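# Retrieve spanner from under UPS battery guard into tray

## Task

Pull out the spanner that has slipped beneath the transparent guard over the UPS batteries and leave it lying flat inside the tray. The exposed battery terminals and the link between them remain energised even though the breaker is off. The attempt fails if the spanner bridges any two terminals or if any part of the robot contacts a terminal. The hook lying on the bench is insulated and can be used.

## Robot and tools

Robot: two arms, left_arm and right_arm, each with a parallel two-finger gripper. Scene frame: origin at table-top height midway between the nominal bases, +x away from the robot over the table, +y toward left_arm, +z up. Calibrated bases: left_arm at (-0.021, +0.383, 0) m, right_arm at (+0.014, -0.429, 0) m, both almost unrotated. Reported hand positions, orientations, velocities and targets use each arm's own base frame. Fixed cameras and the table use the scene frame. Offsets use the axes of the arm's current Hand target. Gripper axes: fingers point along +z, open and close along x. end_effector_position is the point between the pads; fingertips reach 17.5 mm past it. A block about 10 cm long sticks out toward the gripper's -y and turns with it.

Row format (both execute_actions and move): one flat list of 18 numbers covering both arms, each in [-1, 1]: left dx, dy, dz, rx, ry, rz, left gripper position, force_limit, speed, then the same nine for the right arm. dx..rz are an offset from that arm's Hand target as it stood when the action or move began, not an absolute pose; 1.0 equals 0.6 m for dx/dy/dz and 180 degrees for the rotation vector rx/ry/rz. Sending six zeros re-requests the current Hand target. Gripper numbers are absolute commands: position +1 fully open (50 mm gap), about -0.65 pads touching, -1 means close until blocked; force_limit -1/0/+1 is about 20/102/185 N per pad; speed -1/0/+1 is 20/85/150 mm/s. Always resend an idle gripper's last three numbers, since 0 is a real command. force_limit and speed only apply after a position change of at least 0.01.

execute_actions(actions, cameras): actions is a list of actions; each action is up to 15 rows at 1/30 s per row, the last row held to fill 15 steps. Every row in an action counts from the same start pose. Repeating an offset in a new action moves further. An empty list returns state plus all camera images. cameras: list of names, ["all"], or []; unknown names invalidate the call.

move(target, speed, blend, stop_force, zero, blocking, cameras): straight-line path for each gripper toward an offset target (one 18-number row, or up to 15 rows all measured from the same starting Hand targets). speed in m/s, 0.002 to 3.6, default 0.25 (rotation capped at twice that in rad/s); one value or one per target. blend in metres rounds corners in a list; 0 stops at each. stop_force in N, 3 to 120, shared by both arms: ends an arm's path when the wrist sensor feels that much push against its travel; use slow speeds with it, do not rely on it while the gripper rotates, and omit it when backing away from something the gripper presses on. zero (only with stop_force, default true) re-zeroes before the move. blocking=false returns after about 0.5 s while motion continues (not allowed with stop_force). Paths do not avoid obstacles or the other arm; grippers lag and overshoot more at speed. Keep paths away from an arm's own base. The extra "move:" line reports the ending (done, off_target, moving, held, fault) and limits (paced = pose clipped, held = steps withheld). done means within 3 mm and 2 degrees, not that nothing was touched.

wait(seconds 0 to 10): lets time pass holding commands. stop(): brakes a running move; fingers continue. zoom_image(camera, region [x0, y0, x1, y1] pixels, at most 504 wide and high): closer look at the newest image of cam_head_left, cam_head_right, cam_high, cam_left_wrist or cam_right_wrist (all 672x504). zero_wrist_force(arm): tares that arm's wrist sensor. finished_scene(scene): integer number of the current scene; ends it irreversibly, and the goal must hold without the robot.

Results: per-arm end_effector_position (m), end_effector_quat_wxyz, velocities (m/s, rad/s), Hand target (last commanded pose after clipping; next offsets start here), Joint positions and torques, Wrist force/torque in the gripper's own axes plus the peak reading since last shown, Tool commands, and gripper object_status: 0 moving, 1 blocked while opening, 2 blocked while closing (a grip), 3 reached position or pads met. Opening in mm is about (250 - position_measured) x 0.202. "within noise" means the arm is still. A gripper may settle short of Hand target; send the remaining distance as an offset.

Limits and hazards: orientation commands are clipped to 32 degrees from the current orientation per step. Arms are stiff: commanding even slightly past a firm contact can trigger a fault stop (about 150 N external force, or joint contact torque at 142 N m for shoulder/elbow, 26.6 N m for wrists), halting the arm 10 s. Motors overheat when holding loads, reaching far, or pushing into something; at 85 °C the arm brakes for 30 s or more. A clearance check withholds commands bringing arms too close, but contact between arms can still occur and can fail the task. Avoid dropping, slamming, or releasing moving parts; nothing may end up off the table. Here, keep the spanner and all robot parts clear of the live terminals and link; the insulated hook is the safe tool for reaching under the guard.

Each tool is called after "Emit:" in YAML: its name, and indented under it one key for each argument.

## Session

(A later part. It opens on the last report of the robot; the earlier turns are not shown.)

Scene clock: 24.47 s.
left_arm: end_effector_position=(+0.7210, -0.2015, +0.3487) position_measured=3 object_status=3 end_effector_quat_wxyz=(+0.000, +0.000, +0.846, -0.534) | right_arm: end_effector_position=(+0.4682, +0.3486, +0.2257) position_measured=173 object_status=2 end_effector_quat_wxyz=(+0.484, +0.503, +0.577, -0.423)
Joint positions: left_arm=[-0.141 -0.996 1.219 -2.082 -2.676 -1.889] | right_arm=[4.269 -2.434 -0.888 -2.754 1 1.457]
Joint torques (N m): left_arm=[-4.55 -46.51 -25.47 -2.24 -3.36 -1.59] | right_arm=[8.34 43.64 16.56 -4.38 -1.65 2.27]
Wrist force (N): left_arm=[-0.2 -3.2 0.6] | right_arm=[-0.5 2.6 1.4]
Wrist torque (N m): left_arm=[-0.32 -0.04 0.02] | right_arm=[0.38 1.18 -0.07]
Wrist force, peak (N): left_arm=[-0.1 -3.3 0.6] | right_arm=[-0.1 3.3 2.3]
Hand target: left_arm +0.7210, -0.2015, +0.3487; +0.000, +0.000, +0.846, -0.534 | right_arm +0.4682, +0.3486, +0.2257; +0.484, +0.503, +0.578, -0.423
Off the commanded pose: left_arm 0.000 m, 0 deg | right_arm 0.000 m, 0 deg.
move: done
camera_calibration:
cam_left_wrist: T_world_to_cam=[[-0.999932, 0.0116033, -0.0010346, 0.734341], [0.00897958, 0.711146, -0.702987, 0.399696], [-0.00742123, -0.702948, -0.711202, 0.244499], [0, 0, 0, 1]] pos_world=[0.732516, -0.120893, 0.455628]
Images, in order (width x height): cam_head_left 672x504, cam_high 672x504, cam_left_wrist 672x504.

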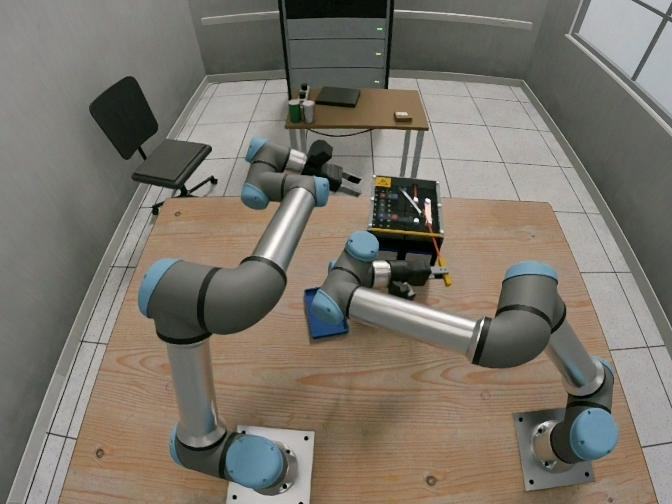

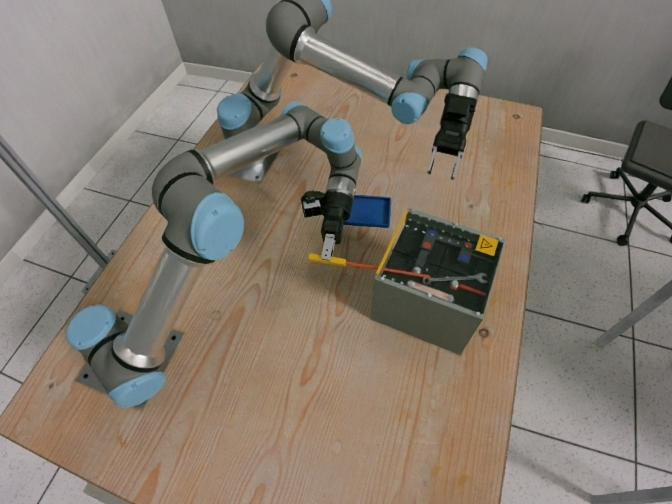

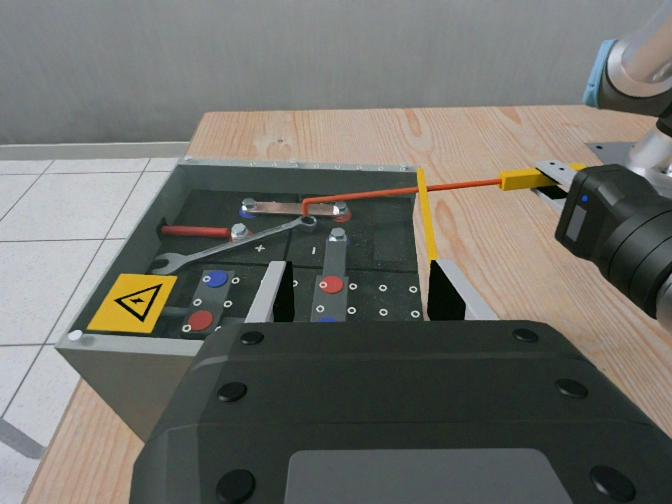

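Emit:
move:
  target: [0,0,0,0,0,0,1,1,1,0.0150,-0.005,0.0012,0,0,0,-1,-0.7,-0.5]
  cameras: ["cam_head_left","cam_left_wrist","cam_high"]
  speed: 0.02
  stop_force: 4

Emit:
zoom_image:
  camera: "cam_left_wrist"
  region: [270, 180, 370, 250]

Emit:
zoom_image:
  camera: "cam_high"
  region: [390, 240, 470, 310]

Emit:
zoom_image:
  camera: "cam_head_left"
  region: [380, 180, 450, 250]

Scene clock: 26.20 s.
left_arm: end_effector_position=(+0.7210, -0.2015, +0.3487) position_measured=3 object_status=3 end_effector_quat_wxyz=(+0.000, +0.000, +0.846, -0.534) | right_arm: end_effector_position=(+0.4651, +0.3491, +0.2167) position_measured=173 object_status=2 end_effector_quat_wxyz=(+0.484, +0.503, +0.578, -0.423)
Joint positions: left_arm=[-0.141 -0.996 1.219 -2.082 -2.676 -1.889] | right_arm=[4.273 -2.435 -0.91 -2.732 1.004 1.458]
Joint torques (N m): left_arm=[-4.84 -46.55 -24.31 -2.57 -3.42 -1.64] | right_arm=[-10.92 59.37 31.6 -4.35 -1.5 0.38]
Wrist force (N): left_arm=[-0.1 -3.0 0.5] | right_arm=[-0.4 2.7 1.2]
Wrist torque (N m): left_arm=[-0.29 -0.05 0.02] | right_arm=[0.40 1.17 -0.15]
Wrist force, peak (N): left_arm=[-0.3 -3.2 0.6] | right_arm=[-0.6 3.1 1.5]
Hand target: left_arm +0.7210, -0.2015, +0.3487; +0.000, +0.000, +0.846, -0.534 | right_arm +0.4651, +0.3490, +0.2167; +0.484, +0.503, +0.578, -0.423
Off the commanded pose: left_arm 0.000 m, 0 deg | right_arm 0.000 m, 0 deg.
move: done
camera_calibration:
cam_left_wrist: T_world_to_cam=[[-0.999932, 0.0116033, -0.0010346, 0.734341], [0.00897958, 0.711146, -0.702987, 0.399696], [-0.00742123, -0.702948, -0.711202, 0.244499], [0, 0, 0, 1]] pos_world=[0.732516, -0.120893, 0.455628]
Images, in order (width x height): cam_head_left 672x504, cam_high 672x504, cam_left_wrist 672x504.

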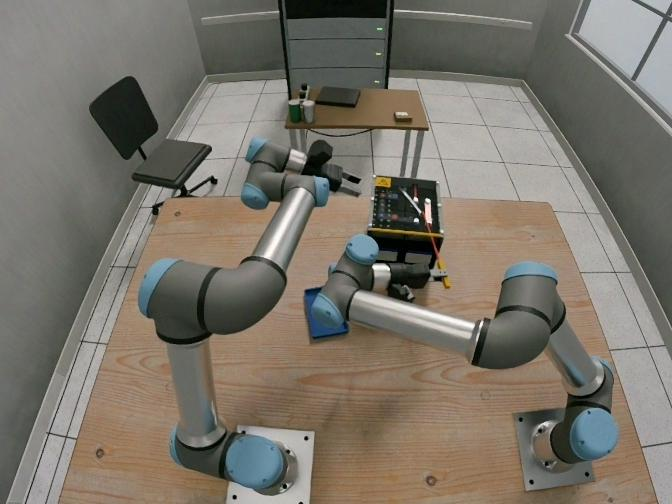

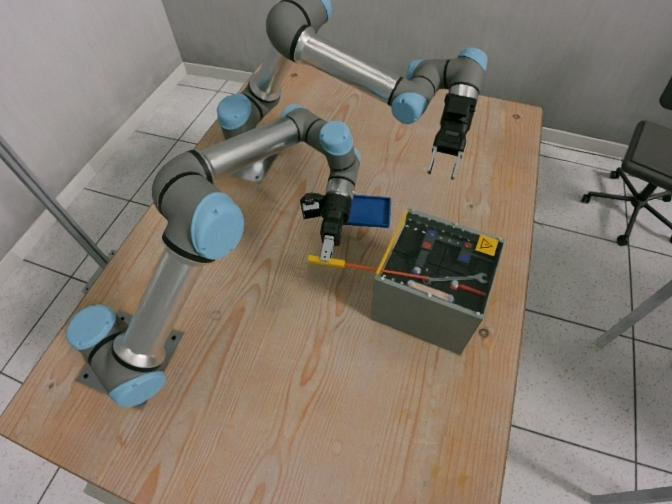

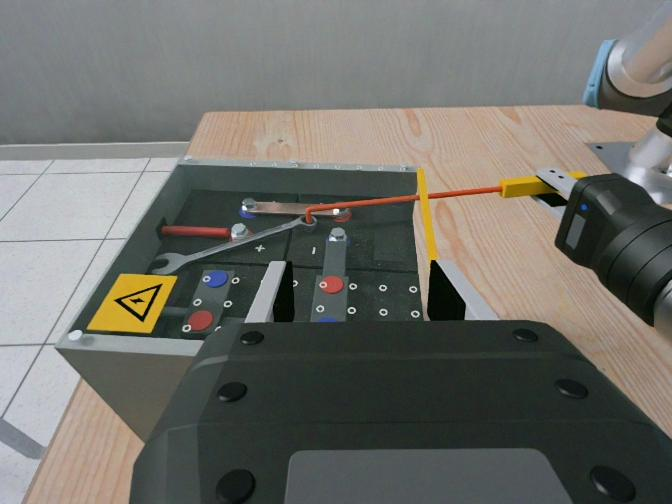

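Scaled by 5.040 from the camera's 672x504 image, which has a finer 960x720 frame.

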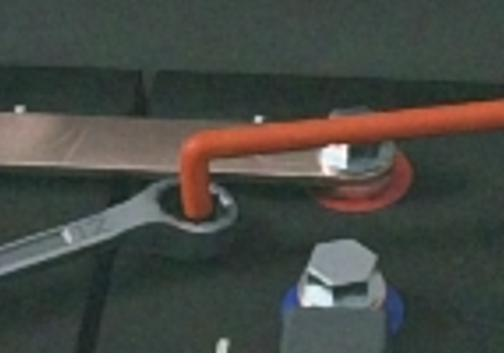

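Scaled by 6.300 from the camera's 672x504 image, which has a finer 960x720 frame.

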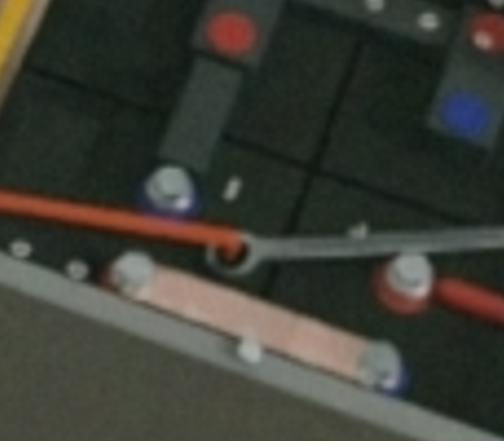

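Scaled by 7.200 from the camera's 672x504 image, which has a finer 960x720 frame.

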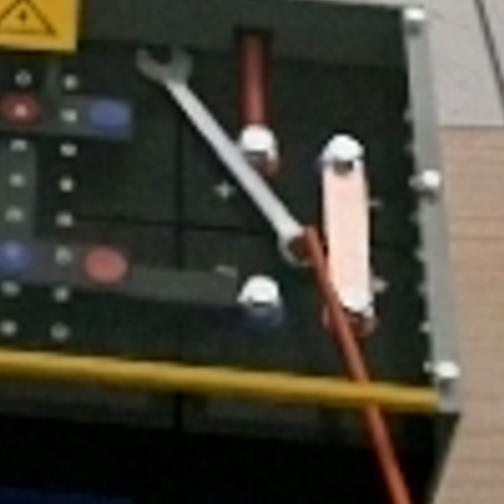

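Emit:
move:
  target:
    - [0,0,0,0,0,0,1,1,1,0.0033,0,0.0006,0,0,0,-1,-0.7,-0.5]
    - [0,0,0,0,0,0,1,1,1,0.0119,0.007,-0.0485,0,0,0,-1,-0.7,-0.5]
  cameras: ["cam_head_left","cam_left_wrist","cam_high"]
  speed: 0.03
  stop_force: 8

Emit:
zoom_image:
  camera: "cam_left_wrist"
  region: [130, 150, 430, 330]

Emit:
zoom_image:
  camera: "cam_high"
  region: [370, 210, 490, 310]

Emit:
zoom_image:
  camera: "cam_head_left"
  region: [360, 170, 450, 260]

Scene clock: 28.70 s.
left_arm: end_effector_position=(+0.7210, -0.2015, +0.3487) position_measured=3 object_status=3 end_effector_quat_wxyz=(+0.000, +0.000, +0.846, -0.534) | right_arm: end_effector_position=(+0.4652, +0.3792, +0.2147) position_measured=173 object_status=2 end_effector_quat_wxyz=(+0.484, +0.503, +0.578, -0.423)
Joint positions: left_arm=[-0.141 -0.996 1.219 -2.082 -2.676 -1.889] | right_arm=[4.29 -2.516 -0.765 -2.798 1.021 1.462]
Joint torques (N m): left_arm=[-3.88 -48.22 -24.68 -2.25 -3.4 -1.42] | right_arm=[-12.12 69.55 31.92 1.37 -1.59 -0.11]
Wrist force (N): left_arm=[-0.2 -3.1 0.6] | right_arm=[-0.4 2.6 1.1]
Wrist torque (N m): left_arm=[-0.30 -0.04 0.02] | right_arm=[0.39 1.17 -0.14]
Wrist force, peak (N): left_arm=[-0.2 -3.2 0.5] | right_arm=[0.1 3.0 2.0]
Hand target: left_arm +0.7210, -0.2015, +0.3487; +0.000, +0.000, +0.846, -0.534 | right_arm +0.4652, +0.3792, +0.2147; +0.484, +0.503, +0.578, -0.423
Off the commanded pose: left_arm 0.000 m, 0 deg | right_arm 0.000 m, 0 deg.
move: done
camera_calibration:
cam_left_wrist: T_world_to_cam=[[-0.999932, 0.0116033, -0.0010346, 0.734341], [0.00897958, 0.711146, -0.702987, 0.399696], [-0.00742123, -0.702948, -0.711202, 0.244499], [0, 0, 0, 1]] pos_world=[0.732516, -0.120893, 0.455628]
Images, in order (width x height): cam_head_left 672x504, cam_high 672x504, cam_left_wrist 672x504.

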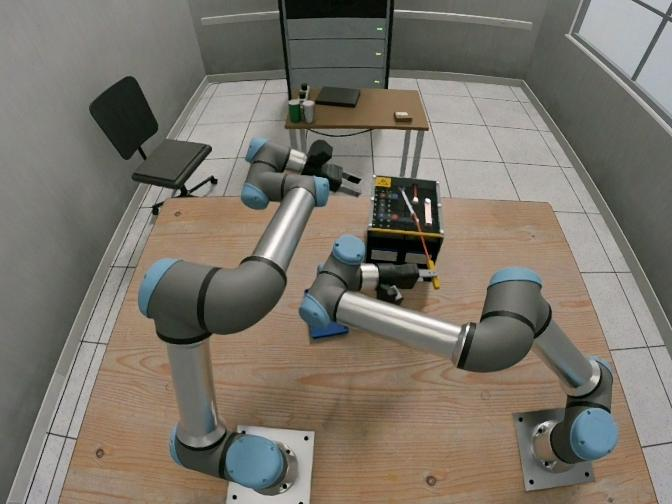

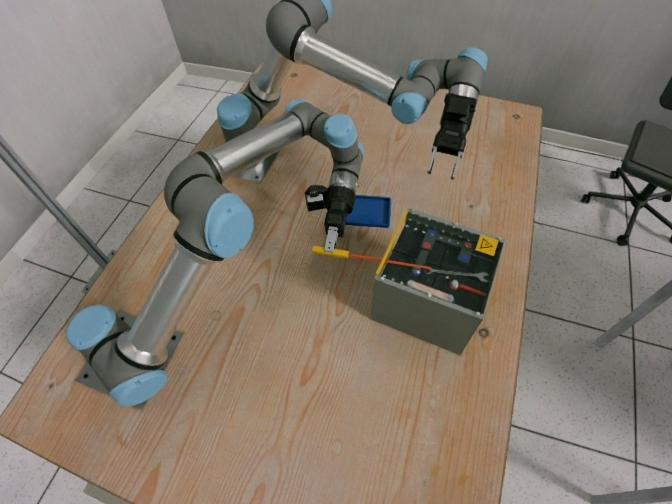

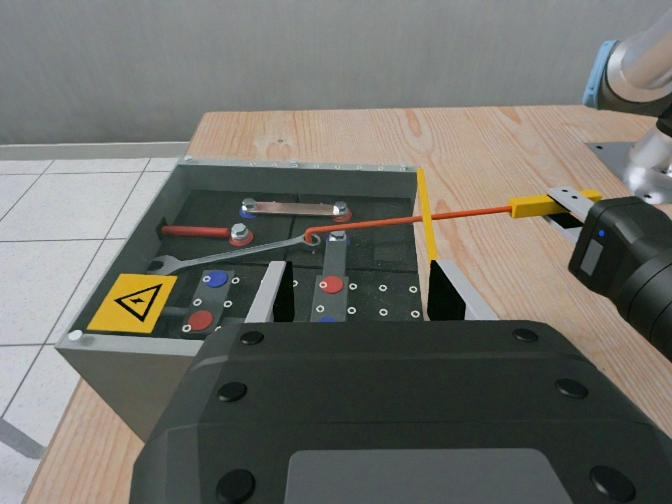

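Scaled by 1.680 from the camera's 672x504 image, which has a finer 960x720 frame.

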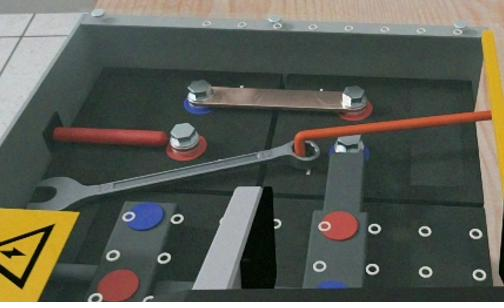

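Scaled by 4.200 from the camera's 672x504 image, which has a finer 960x720 frame.

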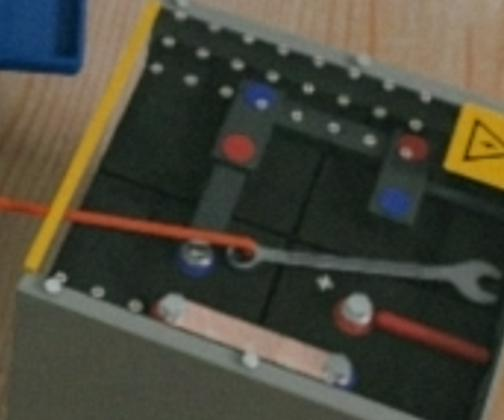

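Scaled by 5.600 from the camera's 672x504 image, which has a finer 960x720 frame.

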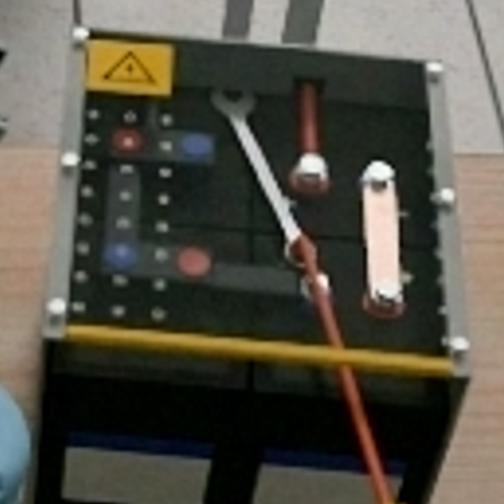

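Emit:
move:
  target:
    - [0,0,0,0,0,0,1,1,1,0.0101,0.0081,-0.057,0,0,0,-1,-0.7,-0.5]
    - [0,0,0,0,0,0,1,1,1,0.0115,-0.035,-0.063,0,0,0,-1,-0.7,-0.5]
  cameras: ["cam_head_left","cam_left_wrist","cam_high"]
  speed: 0.03
  stop_force: 8

Emit:
zoom_image:
  camera: "cam_left_wrist"
  region: [130, 150, 430, 330]

Emit:
zoom_image:
  camera: "cam_high"
  region: [370, 210, 490, 310]

Emit:
zoom_image:
  camera: "cam_head_left"
  region: [360, 170, 450, 260]

Scene clock: 32.17 s.
left_arm: end_effector_position=(+0.7210, -0.2015, +0.3487) position_measured=3 object_status=3 end_effector_quat_wxyz=(+0.000, +0.000, +0.846, -0.534) | right_arm: end_effector_position=(+0.4572, +0.4143, +0.2145) position_measured=173 object_status=2 end_effector_quat_wxyz=(+0.484, +0.503, +0.577, -0.423)
Joint positions: left_arm=[-0.141 -0.996 1.219 -2.082 -2.676 -1.889] | right_arm=[4.317 -2.612 -0.581 -2.89 1.048 1.468]
Joint torques (N m): left_arm=[-5.81 -48.39 -24.63 -2.37 -3.31 -1.41] | right_arm=[-10.87 71.61 16.85 1.22 -1.01 -2.21]
Wrist force (N): left_arm=[0.1 -3.2 0.5] | right_arm=[-1.4 5.3 2.0]
Wrist torque (N m): left_arm=[-0.31 -0.09 0.02] | right_arm=[0.53 1.24 0.03]
Wrist force, peak (N): left_arm=[0.1 -3.3 0.4] | right_arm=[0.6 39.7 3.4]
Hand target: left_arm +0.7210, -0.2015, +0.3487; +0.000, +0.000, +0.846, -0.534 | right_arm +0.4572, +0.4143, +0.2145; +0.484, +0.503, +0.577, -0.423 (not the last commanded pose)
Off the commanded pose: left_arm 0.000 m, 0 deg | right_arm 0.018 m, 0 deg.
move: contact (right_arm); path passed 1 of 2 targets
camera_calibration:
cam_left_wrist: T_world_to_cam=[[-0.999932, 0.0116033, -0.0010346, 0.734341], [0.00897958, 0.711146, -0.702987, 0.399696], [-0.00742123, -0.702948, -0.711202, 0.244499], [0, 0, 0, 1]] pos_world=[0.732516, -0.120893, 0.455628]
Images, in order (width x height): cam_head_left 672x504, cam_high 672x504, cam_left_wrist 672x504.

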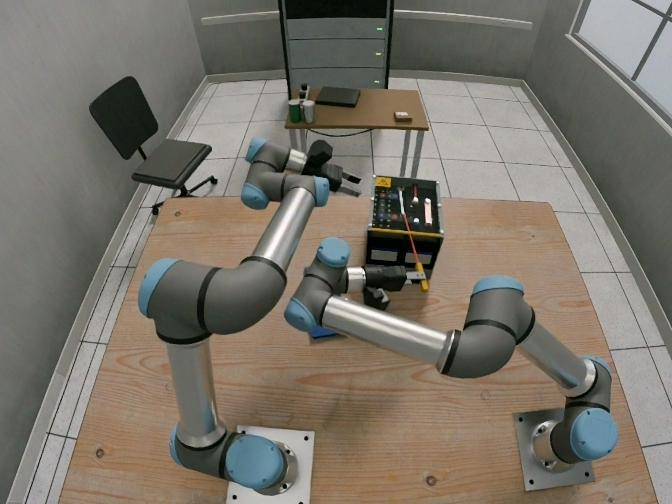

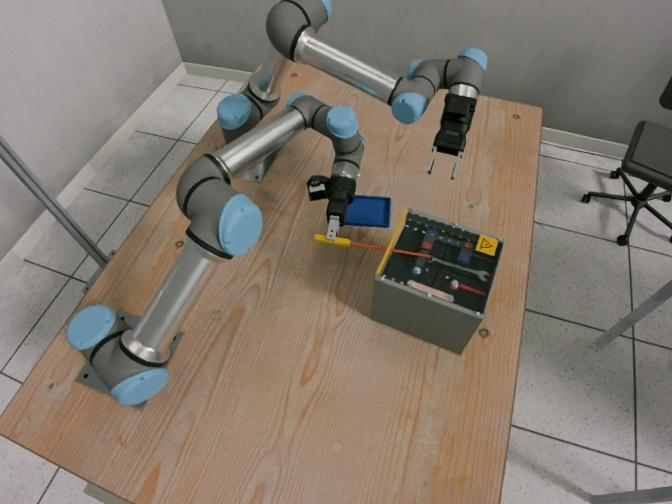

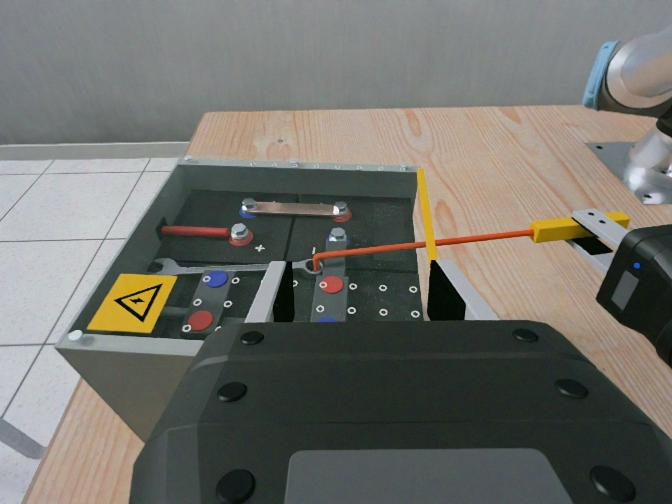

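Scaled by 1.680 from the camera's 672x504 image, which has a finer 960x720 frame.

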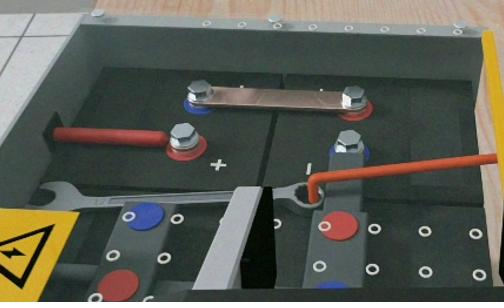

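Scaled by 4.200 from the camera's 672x504 image, which has a finer 960x720 frame.

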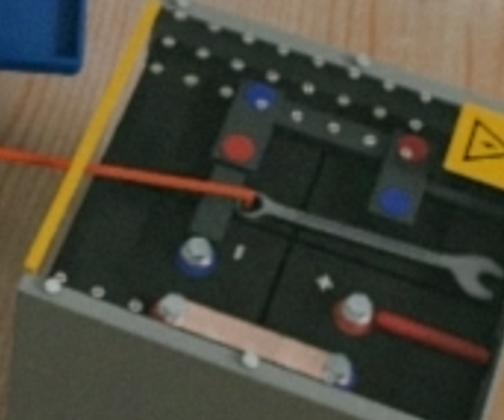

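Scaled by 5.600 from the camera's 672x504 image, which has a finer 960x720 frame.

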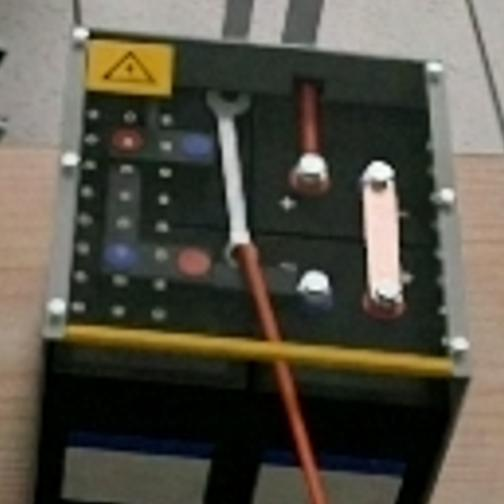

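Emit:
move:
  target: [0,0,0,0,0,0,1,1,1,-0.0067,0.005,-0.0005,0,0,0,-1,-0.7,-0.5]
  speed: 0.03

Emit:
move:
  target: [0,0,0,0,0,0,1,1,1,0.0022,-0.0875,-0.0122,0,0,0,-1,-0.7,-0.5]
  cameras: ["cam_head_left","cam_left_wrist","cam_high"]
  speed: 0.025
  stop_force: 10

Emit:
zoom_image:
  camera: "cam_left_wrist"
  region: [130, 150, 430, 330]

Emit:
zoom_image:
  camera: "cam_high"
  region: [370, 210, 490, 310]

Scene clock: 33.13 s.
left_arm: end_effector_position=(+0.7210, -0.2015, +0.3487) position_measured=3 object_status=3 end_effector_quat_wxyz=(+0.000, +0.000, +0.846, -0.534) | right_arm: end_effector_position=(+0.4603, +0.4143, +0.2186) position_measured=173 object_status=2 end_effector_quat_wxyz=(+0.484, +0.503, +0.577, -0.423)
Joint positions: left_arm=[-0.141 -0.996 1.219 -2.082 -2.676 -1.889] | right_arm=[4.314 -2.619 -0.558 -2.906 1.045 1.467]
Joint torques (N m): left_arm=[-4.85 -48.99 -24.93 -2.42 -3.08 -1.42] | right_arm=[-4.85 58.77 17.19 0.32 -0.12 -1.71]
Wrist force (N): left_arm=[-0.2 -3.0 0.4] | right_arm=[-0.7 1.9 1.7]
Wrist torque (N m): left_arm=[-0.29 -0.04 0.02] | right_arm=[0.29 1.23 -0.04]
Wrist force, peak (N): left_arm=[0.0 -3.2 0.6] | right_arm=[-1.2 5.5 2.2]
Hand target: left_arm +0.7210, -0.2015, +0.3487; +0.000, +0.000, +0.846, -0.534 | right_arm +0.4603, +0.4143, +0.2185; +0.484, +0.503, +0.577, -0.423
Off the commanded pose: left_arm 0.000 m, 0 deg | right_arm 0.000 m, 0 deg.
move: done

Scene clock: 34.50 s.
left_arm: end_effector_position=(+0.7210, -0.2015, +0.3487) position_measured=3 object_status=3 end_effector_quat_wxyz=(+0.000, +0.000, +0.846, -0.534) | right_arm: end_effector_position=(+0.4544, +0.4143, +0.2185) position_measured=173 object_status=2 end_effector_quat_wxyz=(+0.484, +0.503, +0.577, -0.423)
Joint positions: left_arm=[-0.141 -0.996 1.219 -2.082 -2.676 -1.889] | right_arm=[4.321 -2.605 -0.584 -2.894 1.052 1.469]
Joint torques (N m): left_arm=[-4.12 -48.84 -23.56 -2.49 -3.28 -1.51] | right_arm=[-10.2 64.94 16.84 0.5 -0.01 -2.26]
Wrist force (N): left_arm=[-0.2 -3.0 0.6] | right_arm=[-0.8 9.4 1.7]
Wrist torque (N m): left_arm=[-0.29 -0.04 0.02] | right_arm=[0.66 1.16 0.05]
Wrist force, peak (N): left_arm=[-0.1 -3.2 0.4] | right_arm=[-0.1 37.9 2.8]
Hand target: left_arm +0.7210, -0.2015, +0.3487; +0.000, +0.000, +0.846, -0.534 | right_arm +0.4544, +0.4143, +0.2185; +0.484, +0.503, +0.577, -0.423 (not the last commanded pose)
Off the commanded pose: left_arm 0.000 m, 0 deg | right_arm 0.047 m, 0 deg.
move: contact (right_arm)
camera_calibration:
cam_left_wrist: T_world_to_cam=[[-0.999932, 0.0116033, -0.0010346, 0.734341], [0.00897958, 0.711146, -0.702987, 0.399696], [-0.00742123, -0.702948, -0.711202, 0.244499], [0, 0, 0, 1]] pos_world=[0.732516, -0.120893, 0.455628]
Images, in order (width x height): cam_head_left 672x504, cam_high 672x504, cam_left_wrist 672x504.

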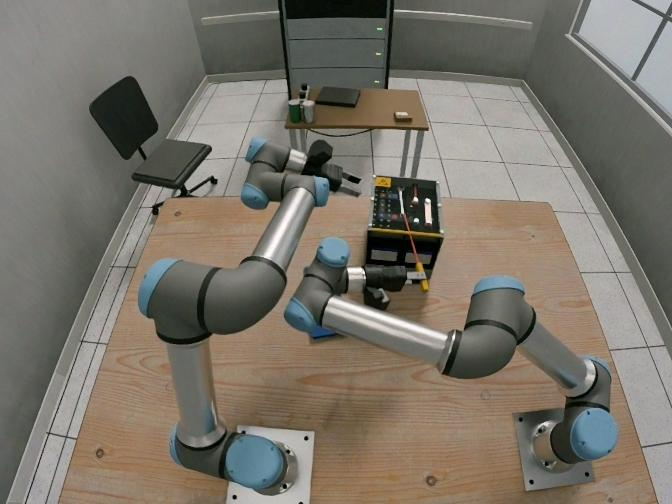

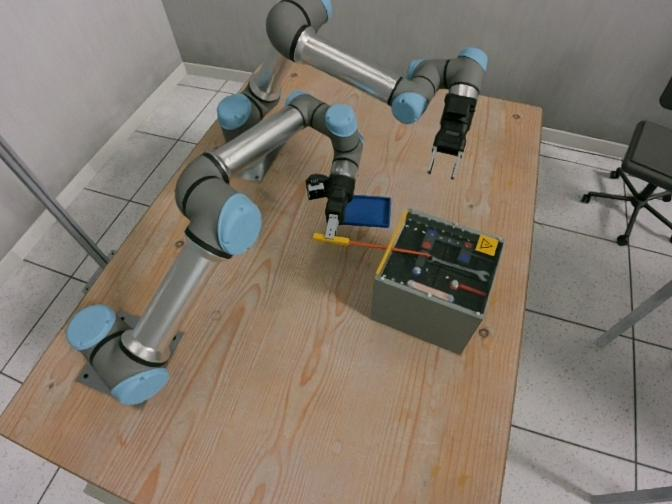

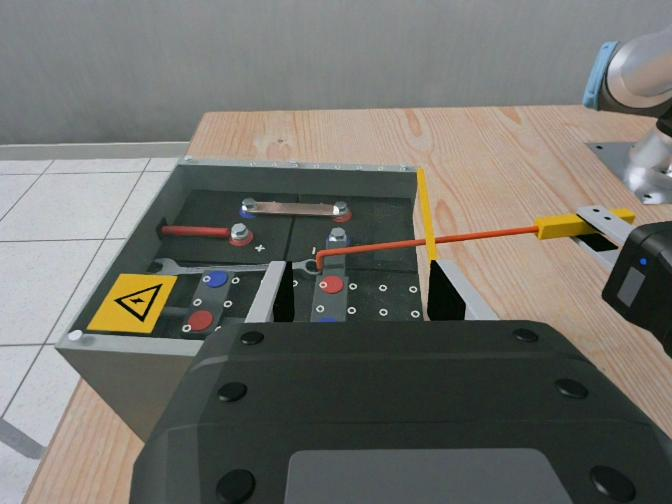

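Scaled by 1.680 from the camera's 672x504 image, which has a finer 960x720 frame.

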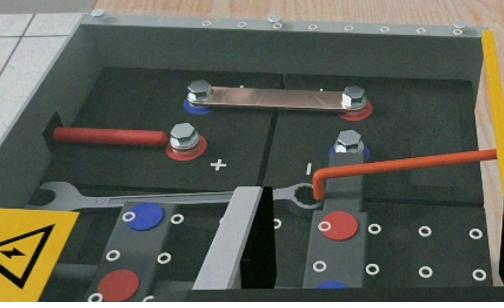

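Scaled by 4.200 from the camera's 672x504 image, which has a finer 960x720 frame.

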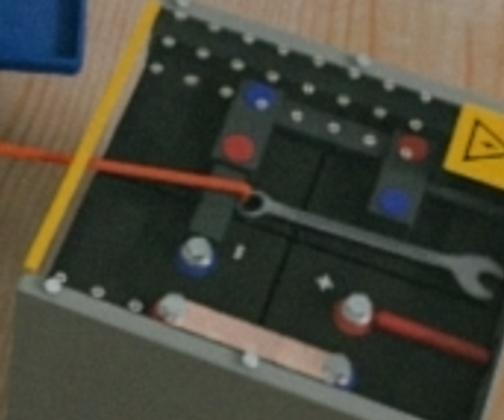

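Emit:
zoom_image:
  camera: "cam_left_wrist"
  region: [280, 210, 380, 300]

Emit:
zoom_image:
  camera: "cam_head_left"
  region: [380, 180, 430, 230]

Emit:
zoom_image:
  camera: "cam_high"
  region: [400, 220, 450, 280]

Scaled by 5.040 from the camera's 672x504 image, which has a finer 960x720 frame.

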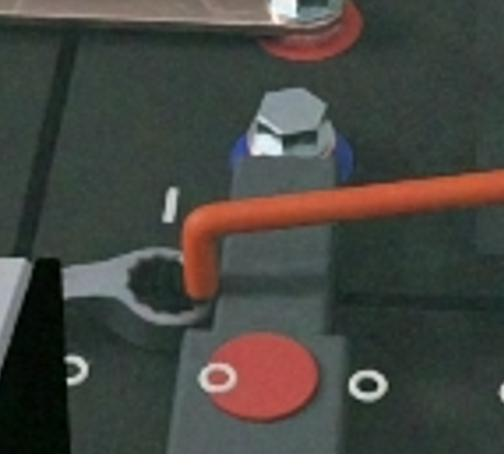

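Scaled by 10.080 from the camera's 672x504 image, which has a finer 960x720 frame.

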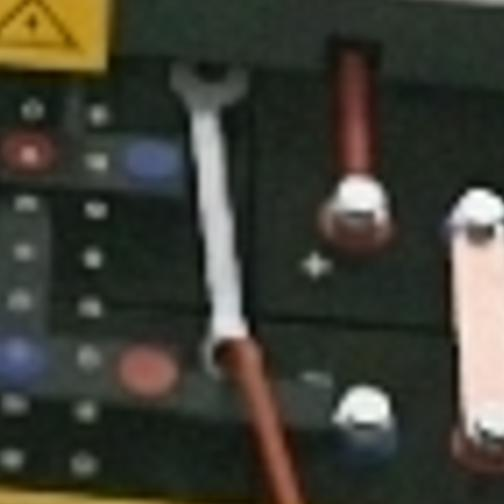

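Scaled by 8.400 from the camera's 672x504 image, which has a finer 960x720 frame.

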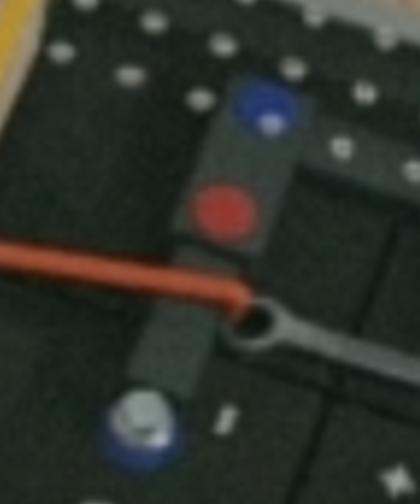

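Emit:
move:
  target:
    - [0,0,0,0,0,0,1,1,1,-0.0006,0.0113,0.0033,0,0,0,-1,-0.7,-0.5]
    - [0,0,0,0,0,0,1,1,1,0.006,0.0113,0.0045,0,0,0,-1,-0.7,-0.5]
    - [0,0,0,0,0,0,1,1,1,0.004,0.0107,0.0158,0,0,0,-1,-0.7,-0.5]
  cameras: ["cam_left_wrist","cam_high"]
  speed: 0.025
  stop_force: 10

Emit:
zoom_image:
  camera: "cam_left_wrist"
  region: [280, 200, 380, 290]

Emit:
zoom_image:
  camera: "cam_high"
  region: [400, 220, 450, 280]

Scene clock: 37.57 s.
left_arm: end_effector_position=(+0.7210, -0.2015, +0.3487) position_measured=3 object_status=3 end_effector_quat_wxyz=(+0.000, +0.000, +0.846, -0.534) | right_arm: end_effector_position=(+0.4620, +0.4064, +0.2145) position_measured=173 object_status=2 end_effector_quat_wxyz=(+0.484, +0.503, +0.577, -0.423)
Joint positions: left_arm=[-0.141 -0.996 1.219 -2.082 -2.676 -1.889] | right_arm=[4.308 -2.595 -0.615 -2.872 1.039 1.466]
Joint torques (N m): left_arm=[-4.39 -49.85 -25.23 -2.27 -3.02 -1.28] | right_arm=[11.85 48.66 17.41 -4.47 1.16 0.13]
Wrist force (N): left_arm=[0.1 -3.0 0.6] | right_arm=[-0.8 2.7 1.5]
Wrist torque (N m): left_arm=[-0.28 -0.08 0.02] | right_arm=[0.40 1.24 -0.04]
Wrist force, peak (N): left_arm=[-0.1 -3.2 0.7] | right_arm=[-0.9 9.5 1.6]
Hand target: left_arm +0.7210, -0.2015, +0.3487; +0.000, +0.000, +0.846, -0.534 | right_arm +0.4620, +0.4064, +0.2145; +0.484, +0.503, +0.577, -0.423
Off the commanded pose: left_arm 0.000 m, 0 deg | right_arm 0.000 m, 0 deg.
move: done
camera_calibration:
cam_left_wrist: T_world_to_cam=[[-0.999932, 0.0116033, -0.0010346, 0.734341], [0.00897958, 0.711146, -0.702987, 0.399696], [-0.00742123, -0.702948, -0.711202, 0.244499], [0, 0, 0, 1]] pos_world=[0.732516, -0.120893, 0.455628]
Images, in order (width x height): cam_high 672x504, cam_left_wrist 672x504.

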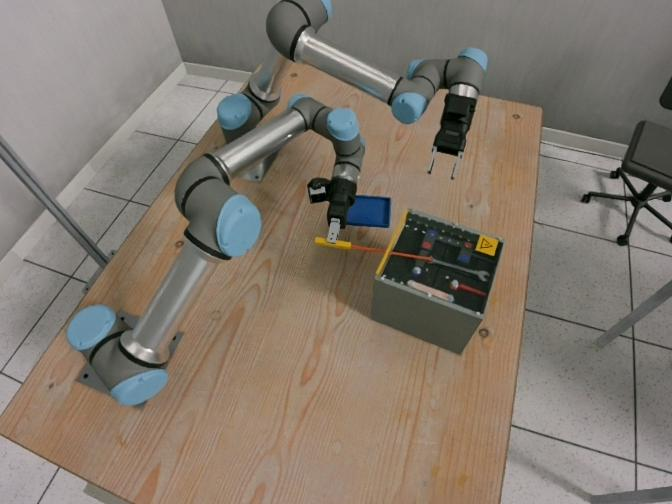

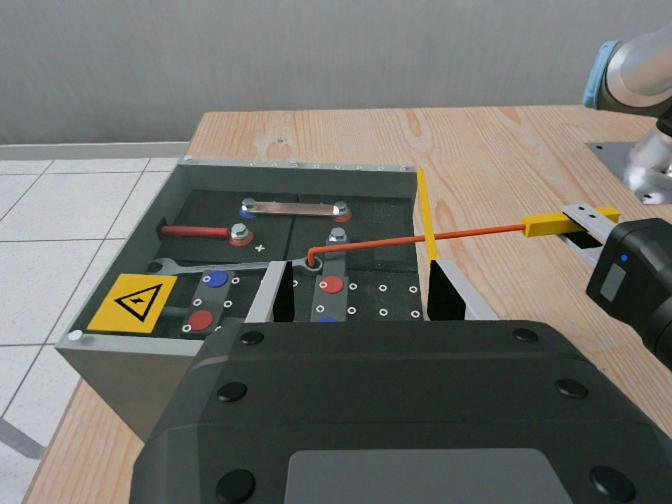

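Scaled by 5.040 from the camera's 672x504 image, which has a finer 960x720 frame.

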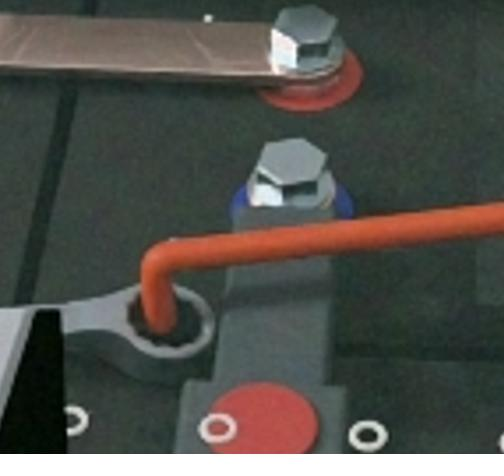

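Scaled by 8.400 from the camera's 672x504 image, which has a finer 960x720 frame.

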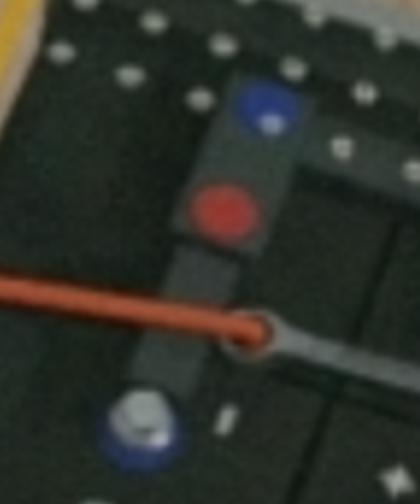

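Emit:
move:
  target:
    - [0,0,0,0,0,0,1,1,1,-0.021,0,0.0087,0,0.3056,0,-1,-0.7,-0.5]
    - [0,0,0,0,0,0,1,1,1,-0.0308,0,0.007,0,0.3056,0,-1,-0.7,-0.5]
  cameras: ["cam_left_wrist","cam_high"]
  speed: 0.15

Emit:
zoom_image:
  camera: "cam_left_wrist"
  region: [280, 200, 380, 290]

Emit:
zoom_image:
  camera: "cam_high"
  region: [400, 220, 450, 280]

Scene clock: 41.63 s.
left_arm: end_effector_position=(+0.7210, -0.2015, +0.3487) position_measured=3 object_status=3 end_effector_quat_wxyz=(+0.000, +0.000, +0.846, -0.534) | right_arm: end_effector_position=(+0.4630, +0.3991, +0.2320) position_measured=173 object_status=2 end_effector_quat_wxyz=(+0.163, +0.641, +0.736, -0.143)
Joint positions: left_arm=[-0.141 -0.996 1.219 -2.082 -2.676 -1.889] | right_arm=[4.187 -2.011 -1.247 -1.808 1.309 0.956]
Joint torques (N m): left_arm=[-5.43 -50.35 -24.89 -2.38 -3.12 -1.27] | right_arm=[11.79 33.86 29 3.53 0.74 1.27]
Wrist force (N): left_arm=[-0.1 -3.1 0.4] | right_arm=[-1.2 2.2 0.1]
Wrist torque (N m): left_arm=[-0.30 -0.05 0.01] | right_arm=[0.40 0.64 -0.05]
Wrist force, peak (N): left_arm=[0.0 -3.3 0.3] | right_arm=[-1.2 3.6 0.7]
Hand target: left_arm +0.7210, -0.2015, +0.3487; +0.000, +0.000, +0.846, -0.534 | right_arm +0.4630, +0.3991, +0.2320; +0.163, +0.641, +0.736, -0.143
Off the commanded pose: left_arm 0.000 m, 0 deg | right_arm 0.000 m, 0 deg.
move: done
camera_calibration:
cam_left_wrist: T_world_to_cam=[[-0.999932, 0.0116033, -0.0010346, 0.734341], [0.00897958, 0.711146, -0.702987, 0.399696], [-0.00742123, -0.702948, -0.711202, 0.244499], [0, 0, 0, 1]] pos_world=[0.732516, -0.120893, 0.455628]
Images, in order (width x height): cam_high 672x504, cam_left_wrist 672x504.

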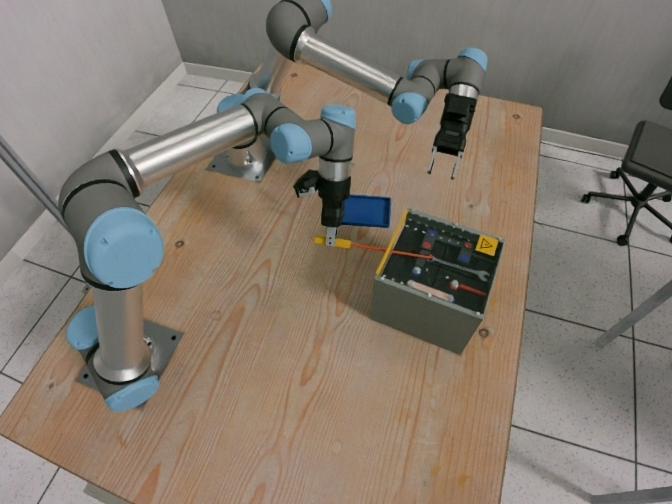

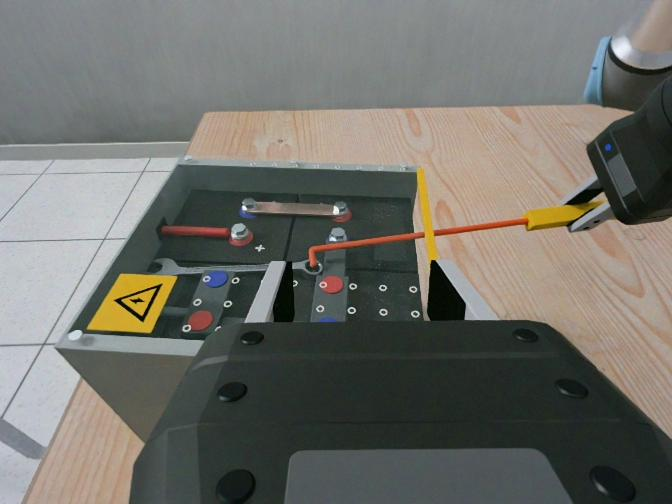

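Scaled by 5.040 from the camera's 672x504 image, which has a finer 960x720 frame.

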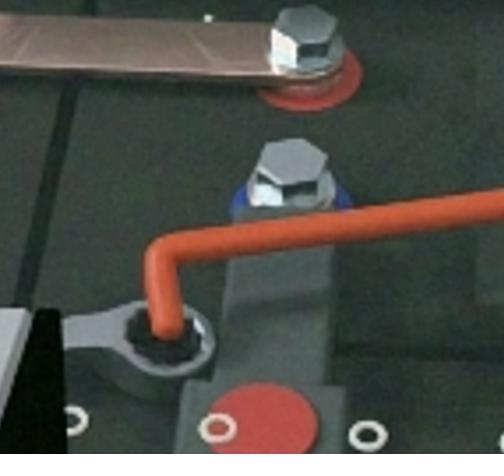

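Scaled by 8.400 from the camera's 672x504 image, which has a finer 960x720 frame.

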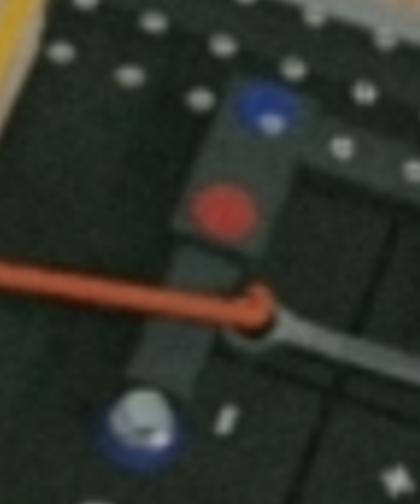

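Emit:
move:
  target: [0,0.172,0.045,0.1,0,0,1,1,1,0,0,0,0,0,0,-1,-0.7,-0.5]
  cameras: ["cam_left_wrist"]

Emit:
zoom_image:
  camera: "cam_left_wrist"
  region: [230, 130, 430, 280]

Scene clock: 43.77 s.
left_arm: end_effector_position=(+0.7211, -0.1814, +0.2439) position_measured=3 object_status=3 end_effector_quat_wxyz=(+0.000, +0.000, +0.752, -0.659) end_effector_velocity=(+0.001, +0.000, +0.000) end_effector_angular_velocity=(+0.000, -0.002, -0.001) | right_arm: end_effector_position=(+0.4630, +0.3991, +0.2320) position_measured=173 object_status=2 end_effector_quat_wxyz=(+0.163, +0.641, +0.736, -0.143)
Joint positions: left_arm=[-0.081 -0.757 1.379 -2.744 -2.988 -2.126] | right_arm=[4.187 -2.011 -1.247 -1.808 1.309 0.956]
Joint velocities: left_arm=[0 0 -0.002 0.005 0 0.005] | right_arm=[within noise]
Joint torques (N m): left_arm=[-6.93 -58.42 -27.17 -1.41 -3.84 2.38] | right_arm=[12.31 33.07 35.77 -0.08 0.72 -1.78]
Wrist force (N): left_arm=[0.1 -3.4 1.2] | right_arm=[-1.3 1.9 0.2]
Wrist torque (N m): left_arm=[-0.39 -0.14 0.04] | right_arm=[0.36 0.66 -0.05]
Wrist force, peak (N): left_arm=[-0.1 -7.0 0.1] | right_arm=[-1.7 2.3 0.6]
Hand target: left_arm +0.7211, -0.1814, +0.2440; +0.000, +0.000, +0.752, -0.659 | right_arm +0.4630, +0.3991, +0.2320; +0.163, +0.641, +0.736, -0.143
Off the commanded pose: left_arm 0.000 m, 0 deg | right_arm 0.000 m, 0 deg.
move: done
camera_calibration:
cam_left_wrist: T_world_to_cam=[[-0.999932, 0.0107606, -0.0044354, 0.734761], [0.00888134, 0.459149, -0.888315, 0.311207], [-0.00752228, -0.888294, -0.459213, 0.0889818], [0, 0, 0, 1]] pos_world=[0.732617, -0.0717548, 0.320571]
Images, in order (width x height): cam_left_wrist 672x504.

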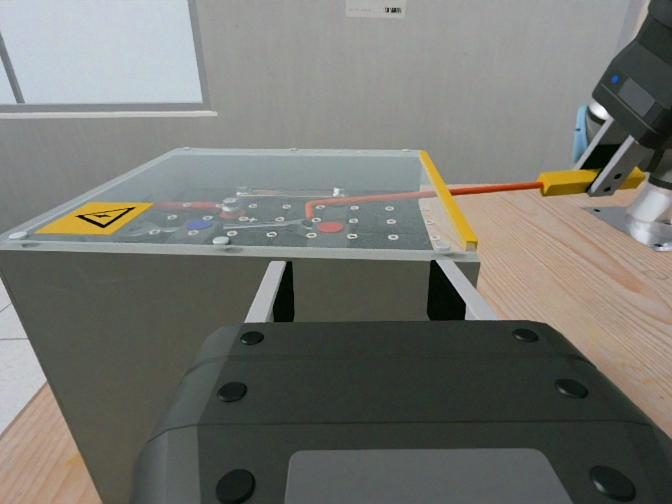

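Scaled by 2.520 from the camera's 672x504 image, which has a finer 960x720 frame.

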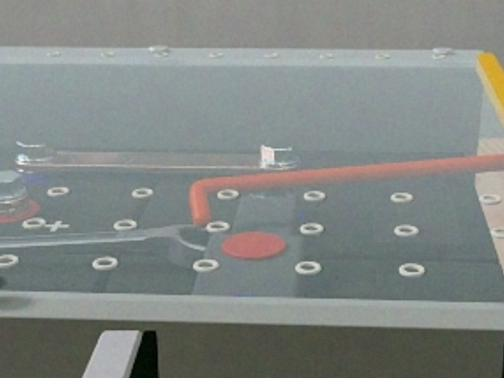

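Emit:
zoom_image:
  camera: "cam_left_wrist"
  region: [280, 180, 370, 250]

Scaled by 5.600 from the camera's 672x504 image, which has a finer 960x720 frame.

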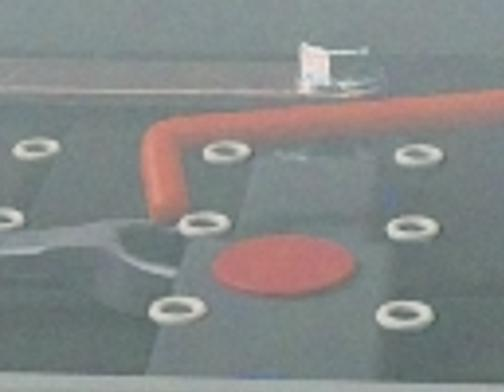

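Emit:
move:
  target: [0,-0.178,0.010,-0.1,0,0,1,1,1,-0.116,0.018,0.056,-0.0579,-0.1377,-0.0754,-1,-0.7,-0.5]
  cameras: ["cam_left_wrist","cam_high"]
  speed: 0.12

Emit:
zoom_image:
  camera: "cam_left_wrist"
  region: [280, 200, 380, 290]

Emit:
zoom_image:
  camera: "cam_high"
  region: [400, 220, 450, 280]

Scene clock: 47.80 s.
left_arm: end_effector_position=(+0.7210, -0.2014, +0.3492) position_measured=3 object_status=3 end_effector_quat_wxyz=(+0.000, +0.000, +0.846, -0.534) | right_arm: end_effector_position=(+0.4841, +0.3241, +0.2311) position_measured=173 object_status=2 end_effector_quat_wxyz=(+0.356, +0.488, +0.764, -0.228)
Joint positions: left_arm=[-0.141 -0.996 1.219 -2.08 -2.676 -1.889] | right_arm=[4.249 -1.982 -1.403 -1.967 0.93 0.893]
Joint torques (N m): left_arm=[6.92 -42.4 -24.27 -2.86 -2.64 -0.48] | right_arm=[-10.55 30.62 30.32 4.03 -2.1 1.54]
Wrist force (N): left_arm=[-0.2 -3.1 0.4] | right_arm=[-1.0 2.5 0.8]
Wrist torque (N m): left_arm=[-0.30 -0.04 -0.04] | right_arm=[0.39 0.92 0.03]
Wrist force, peak (N): left_arm=[0.0 -4.7 0.1] | right_arm=[-1.3 2.7 0.9]
Hand target: left_arm +0.7210, -0.2013, +0.3491; +0.000, +0.000, +0.846, -0.534 | right_arm +0.4842, +0.3240, +0.2310; +0.356, +0.488, +0.764, -0.228
Off the commanded pose: left_arm 0.000 m, 0 deg | right_arm 0.000 m, 0 deg.
move: done
camera_calibration:
cam_left_wrist: T_world_to_cam=[[-0.999929, 0.0118138, -0.00139129, 0.734526], [0.00937903, 0.711045, -0.703084, 0.399646], [-0.00731686, -0.703048, -0.711105, 0.244721], [0, 0, 0, 1]] pos_world=[0.732516, -0.120793, 0.456029]
Images, in order (width x height): cam_high 672x504, cam_left_wrist 672x504.

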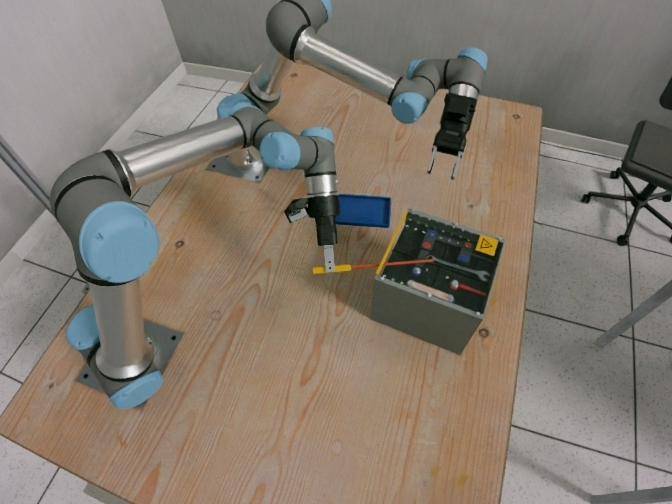

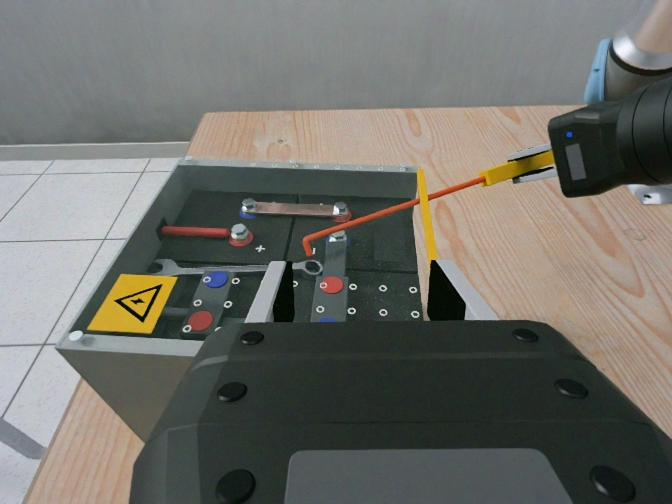

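Scaled by 5.040 from the camera's 672x504 image, which has a finer 960x720 frame.

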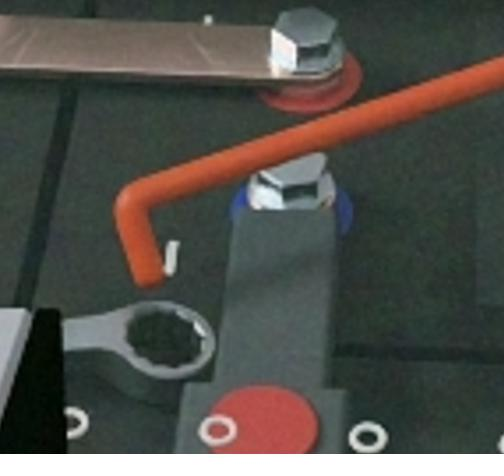

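Scaled by 8.400 from the camera's 672x504 image, which has a finer 960x720 frame.

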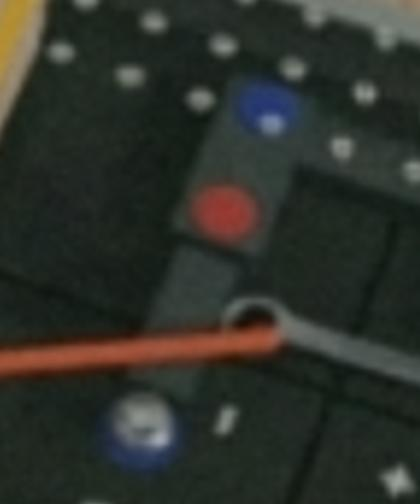

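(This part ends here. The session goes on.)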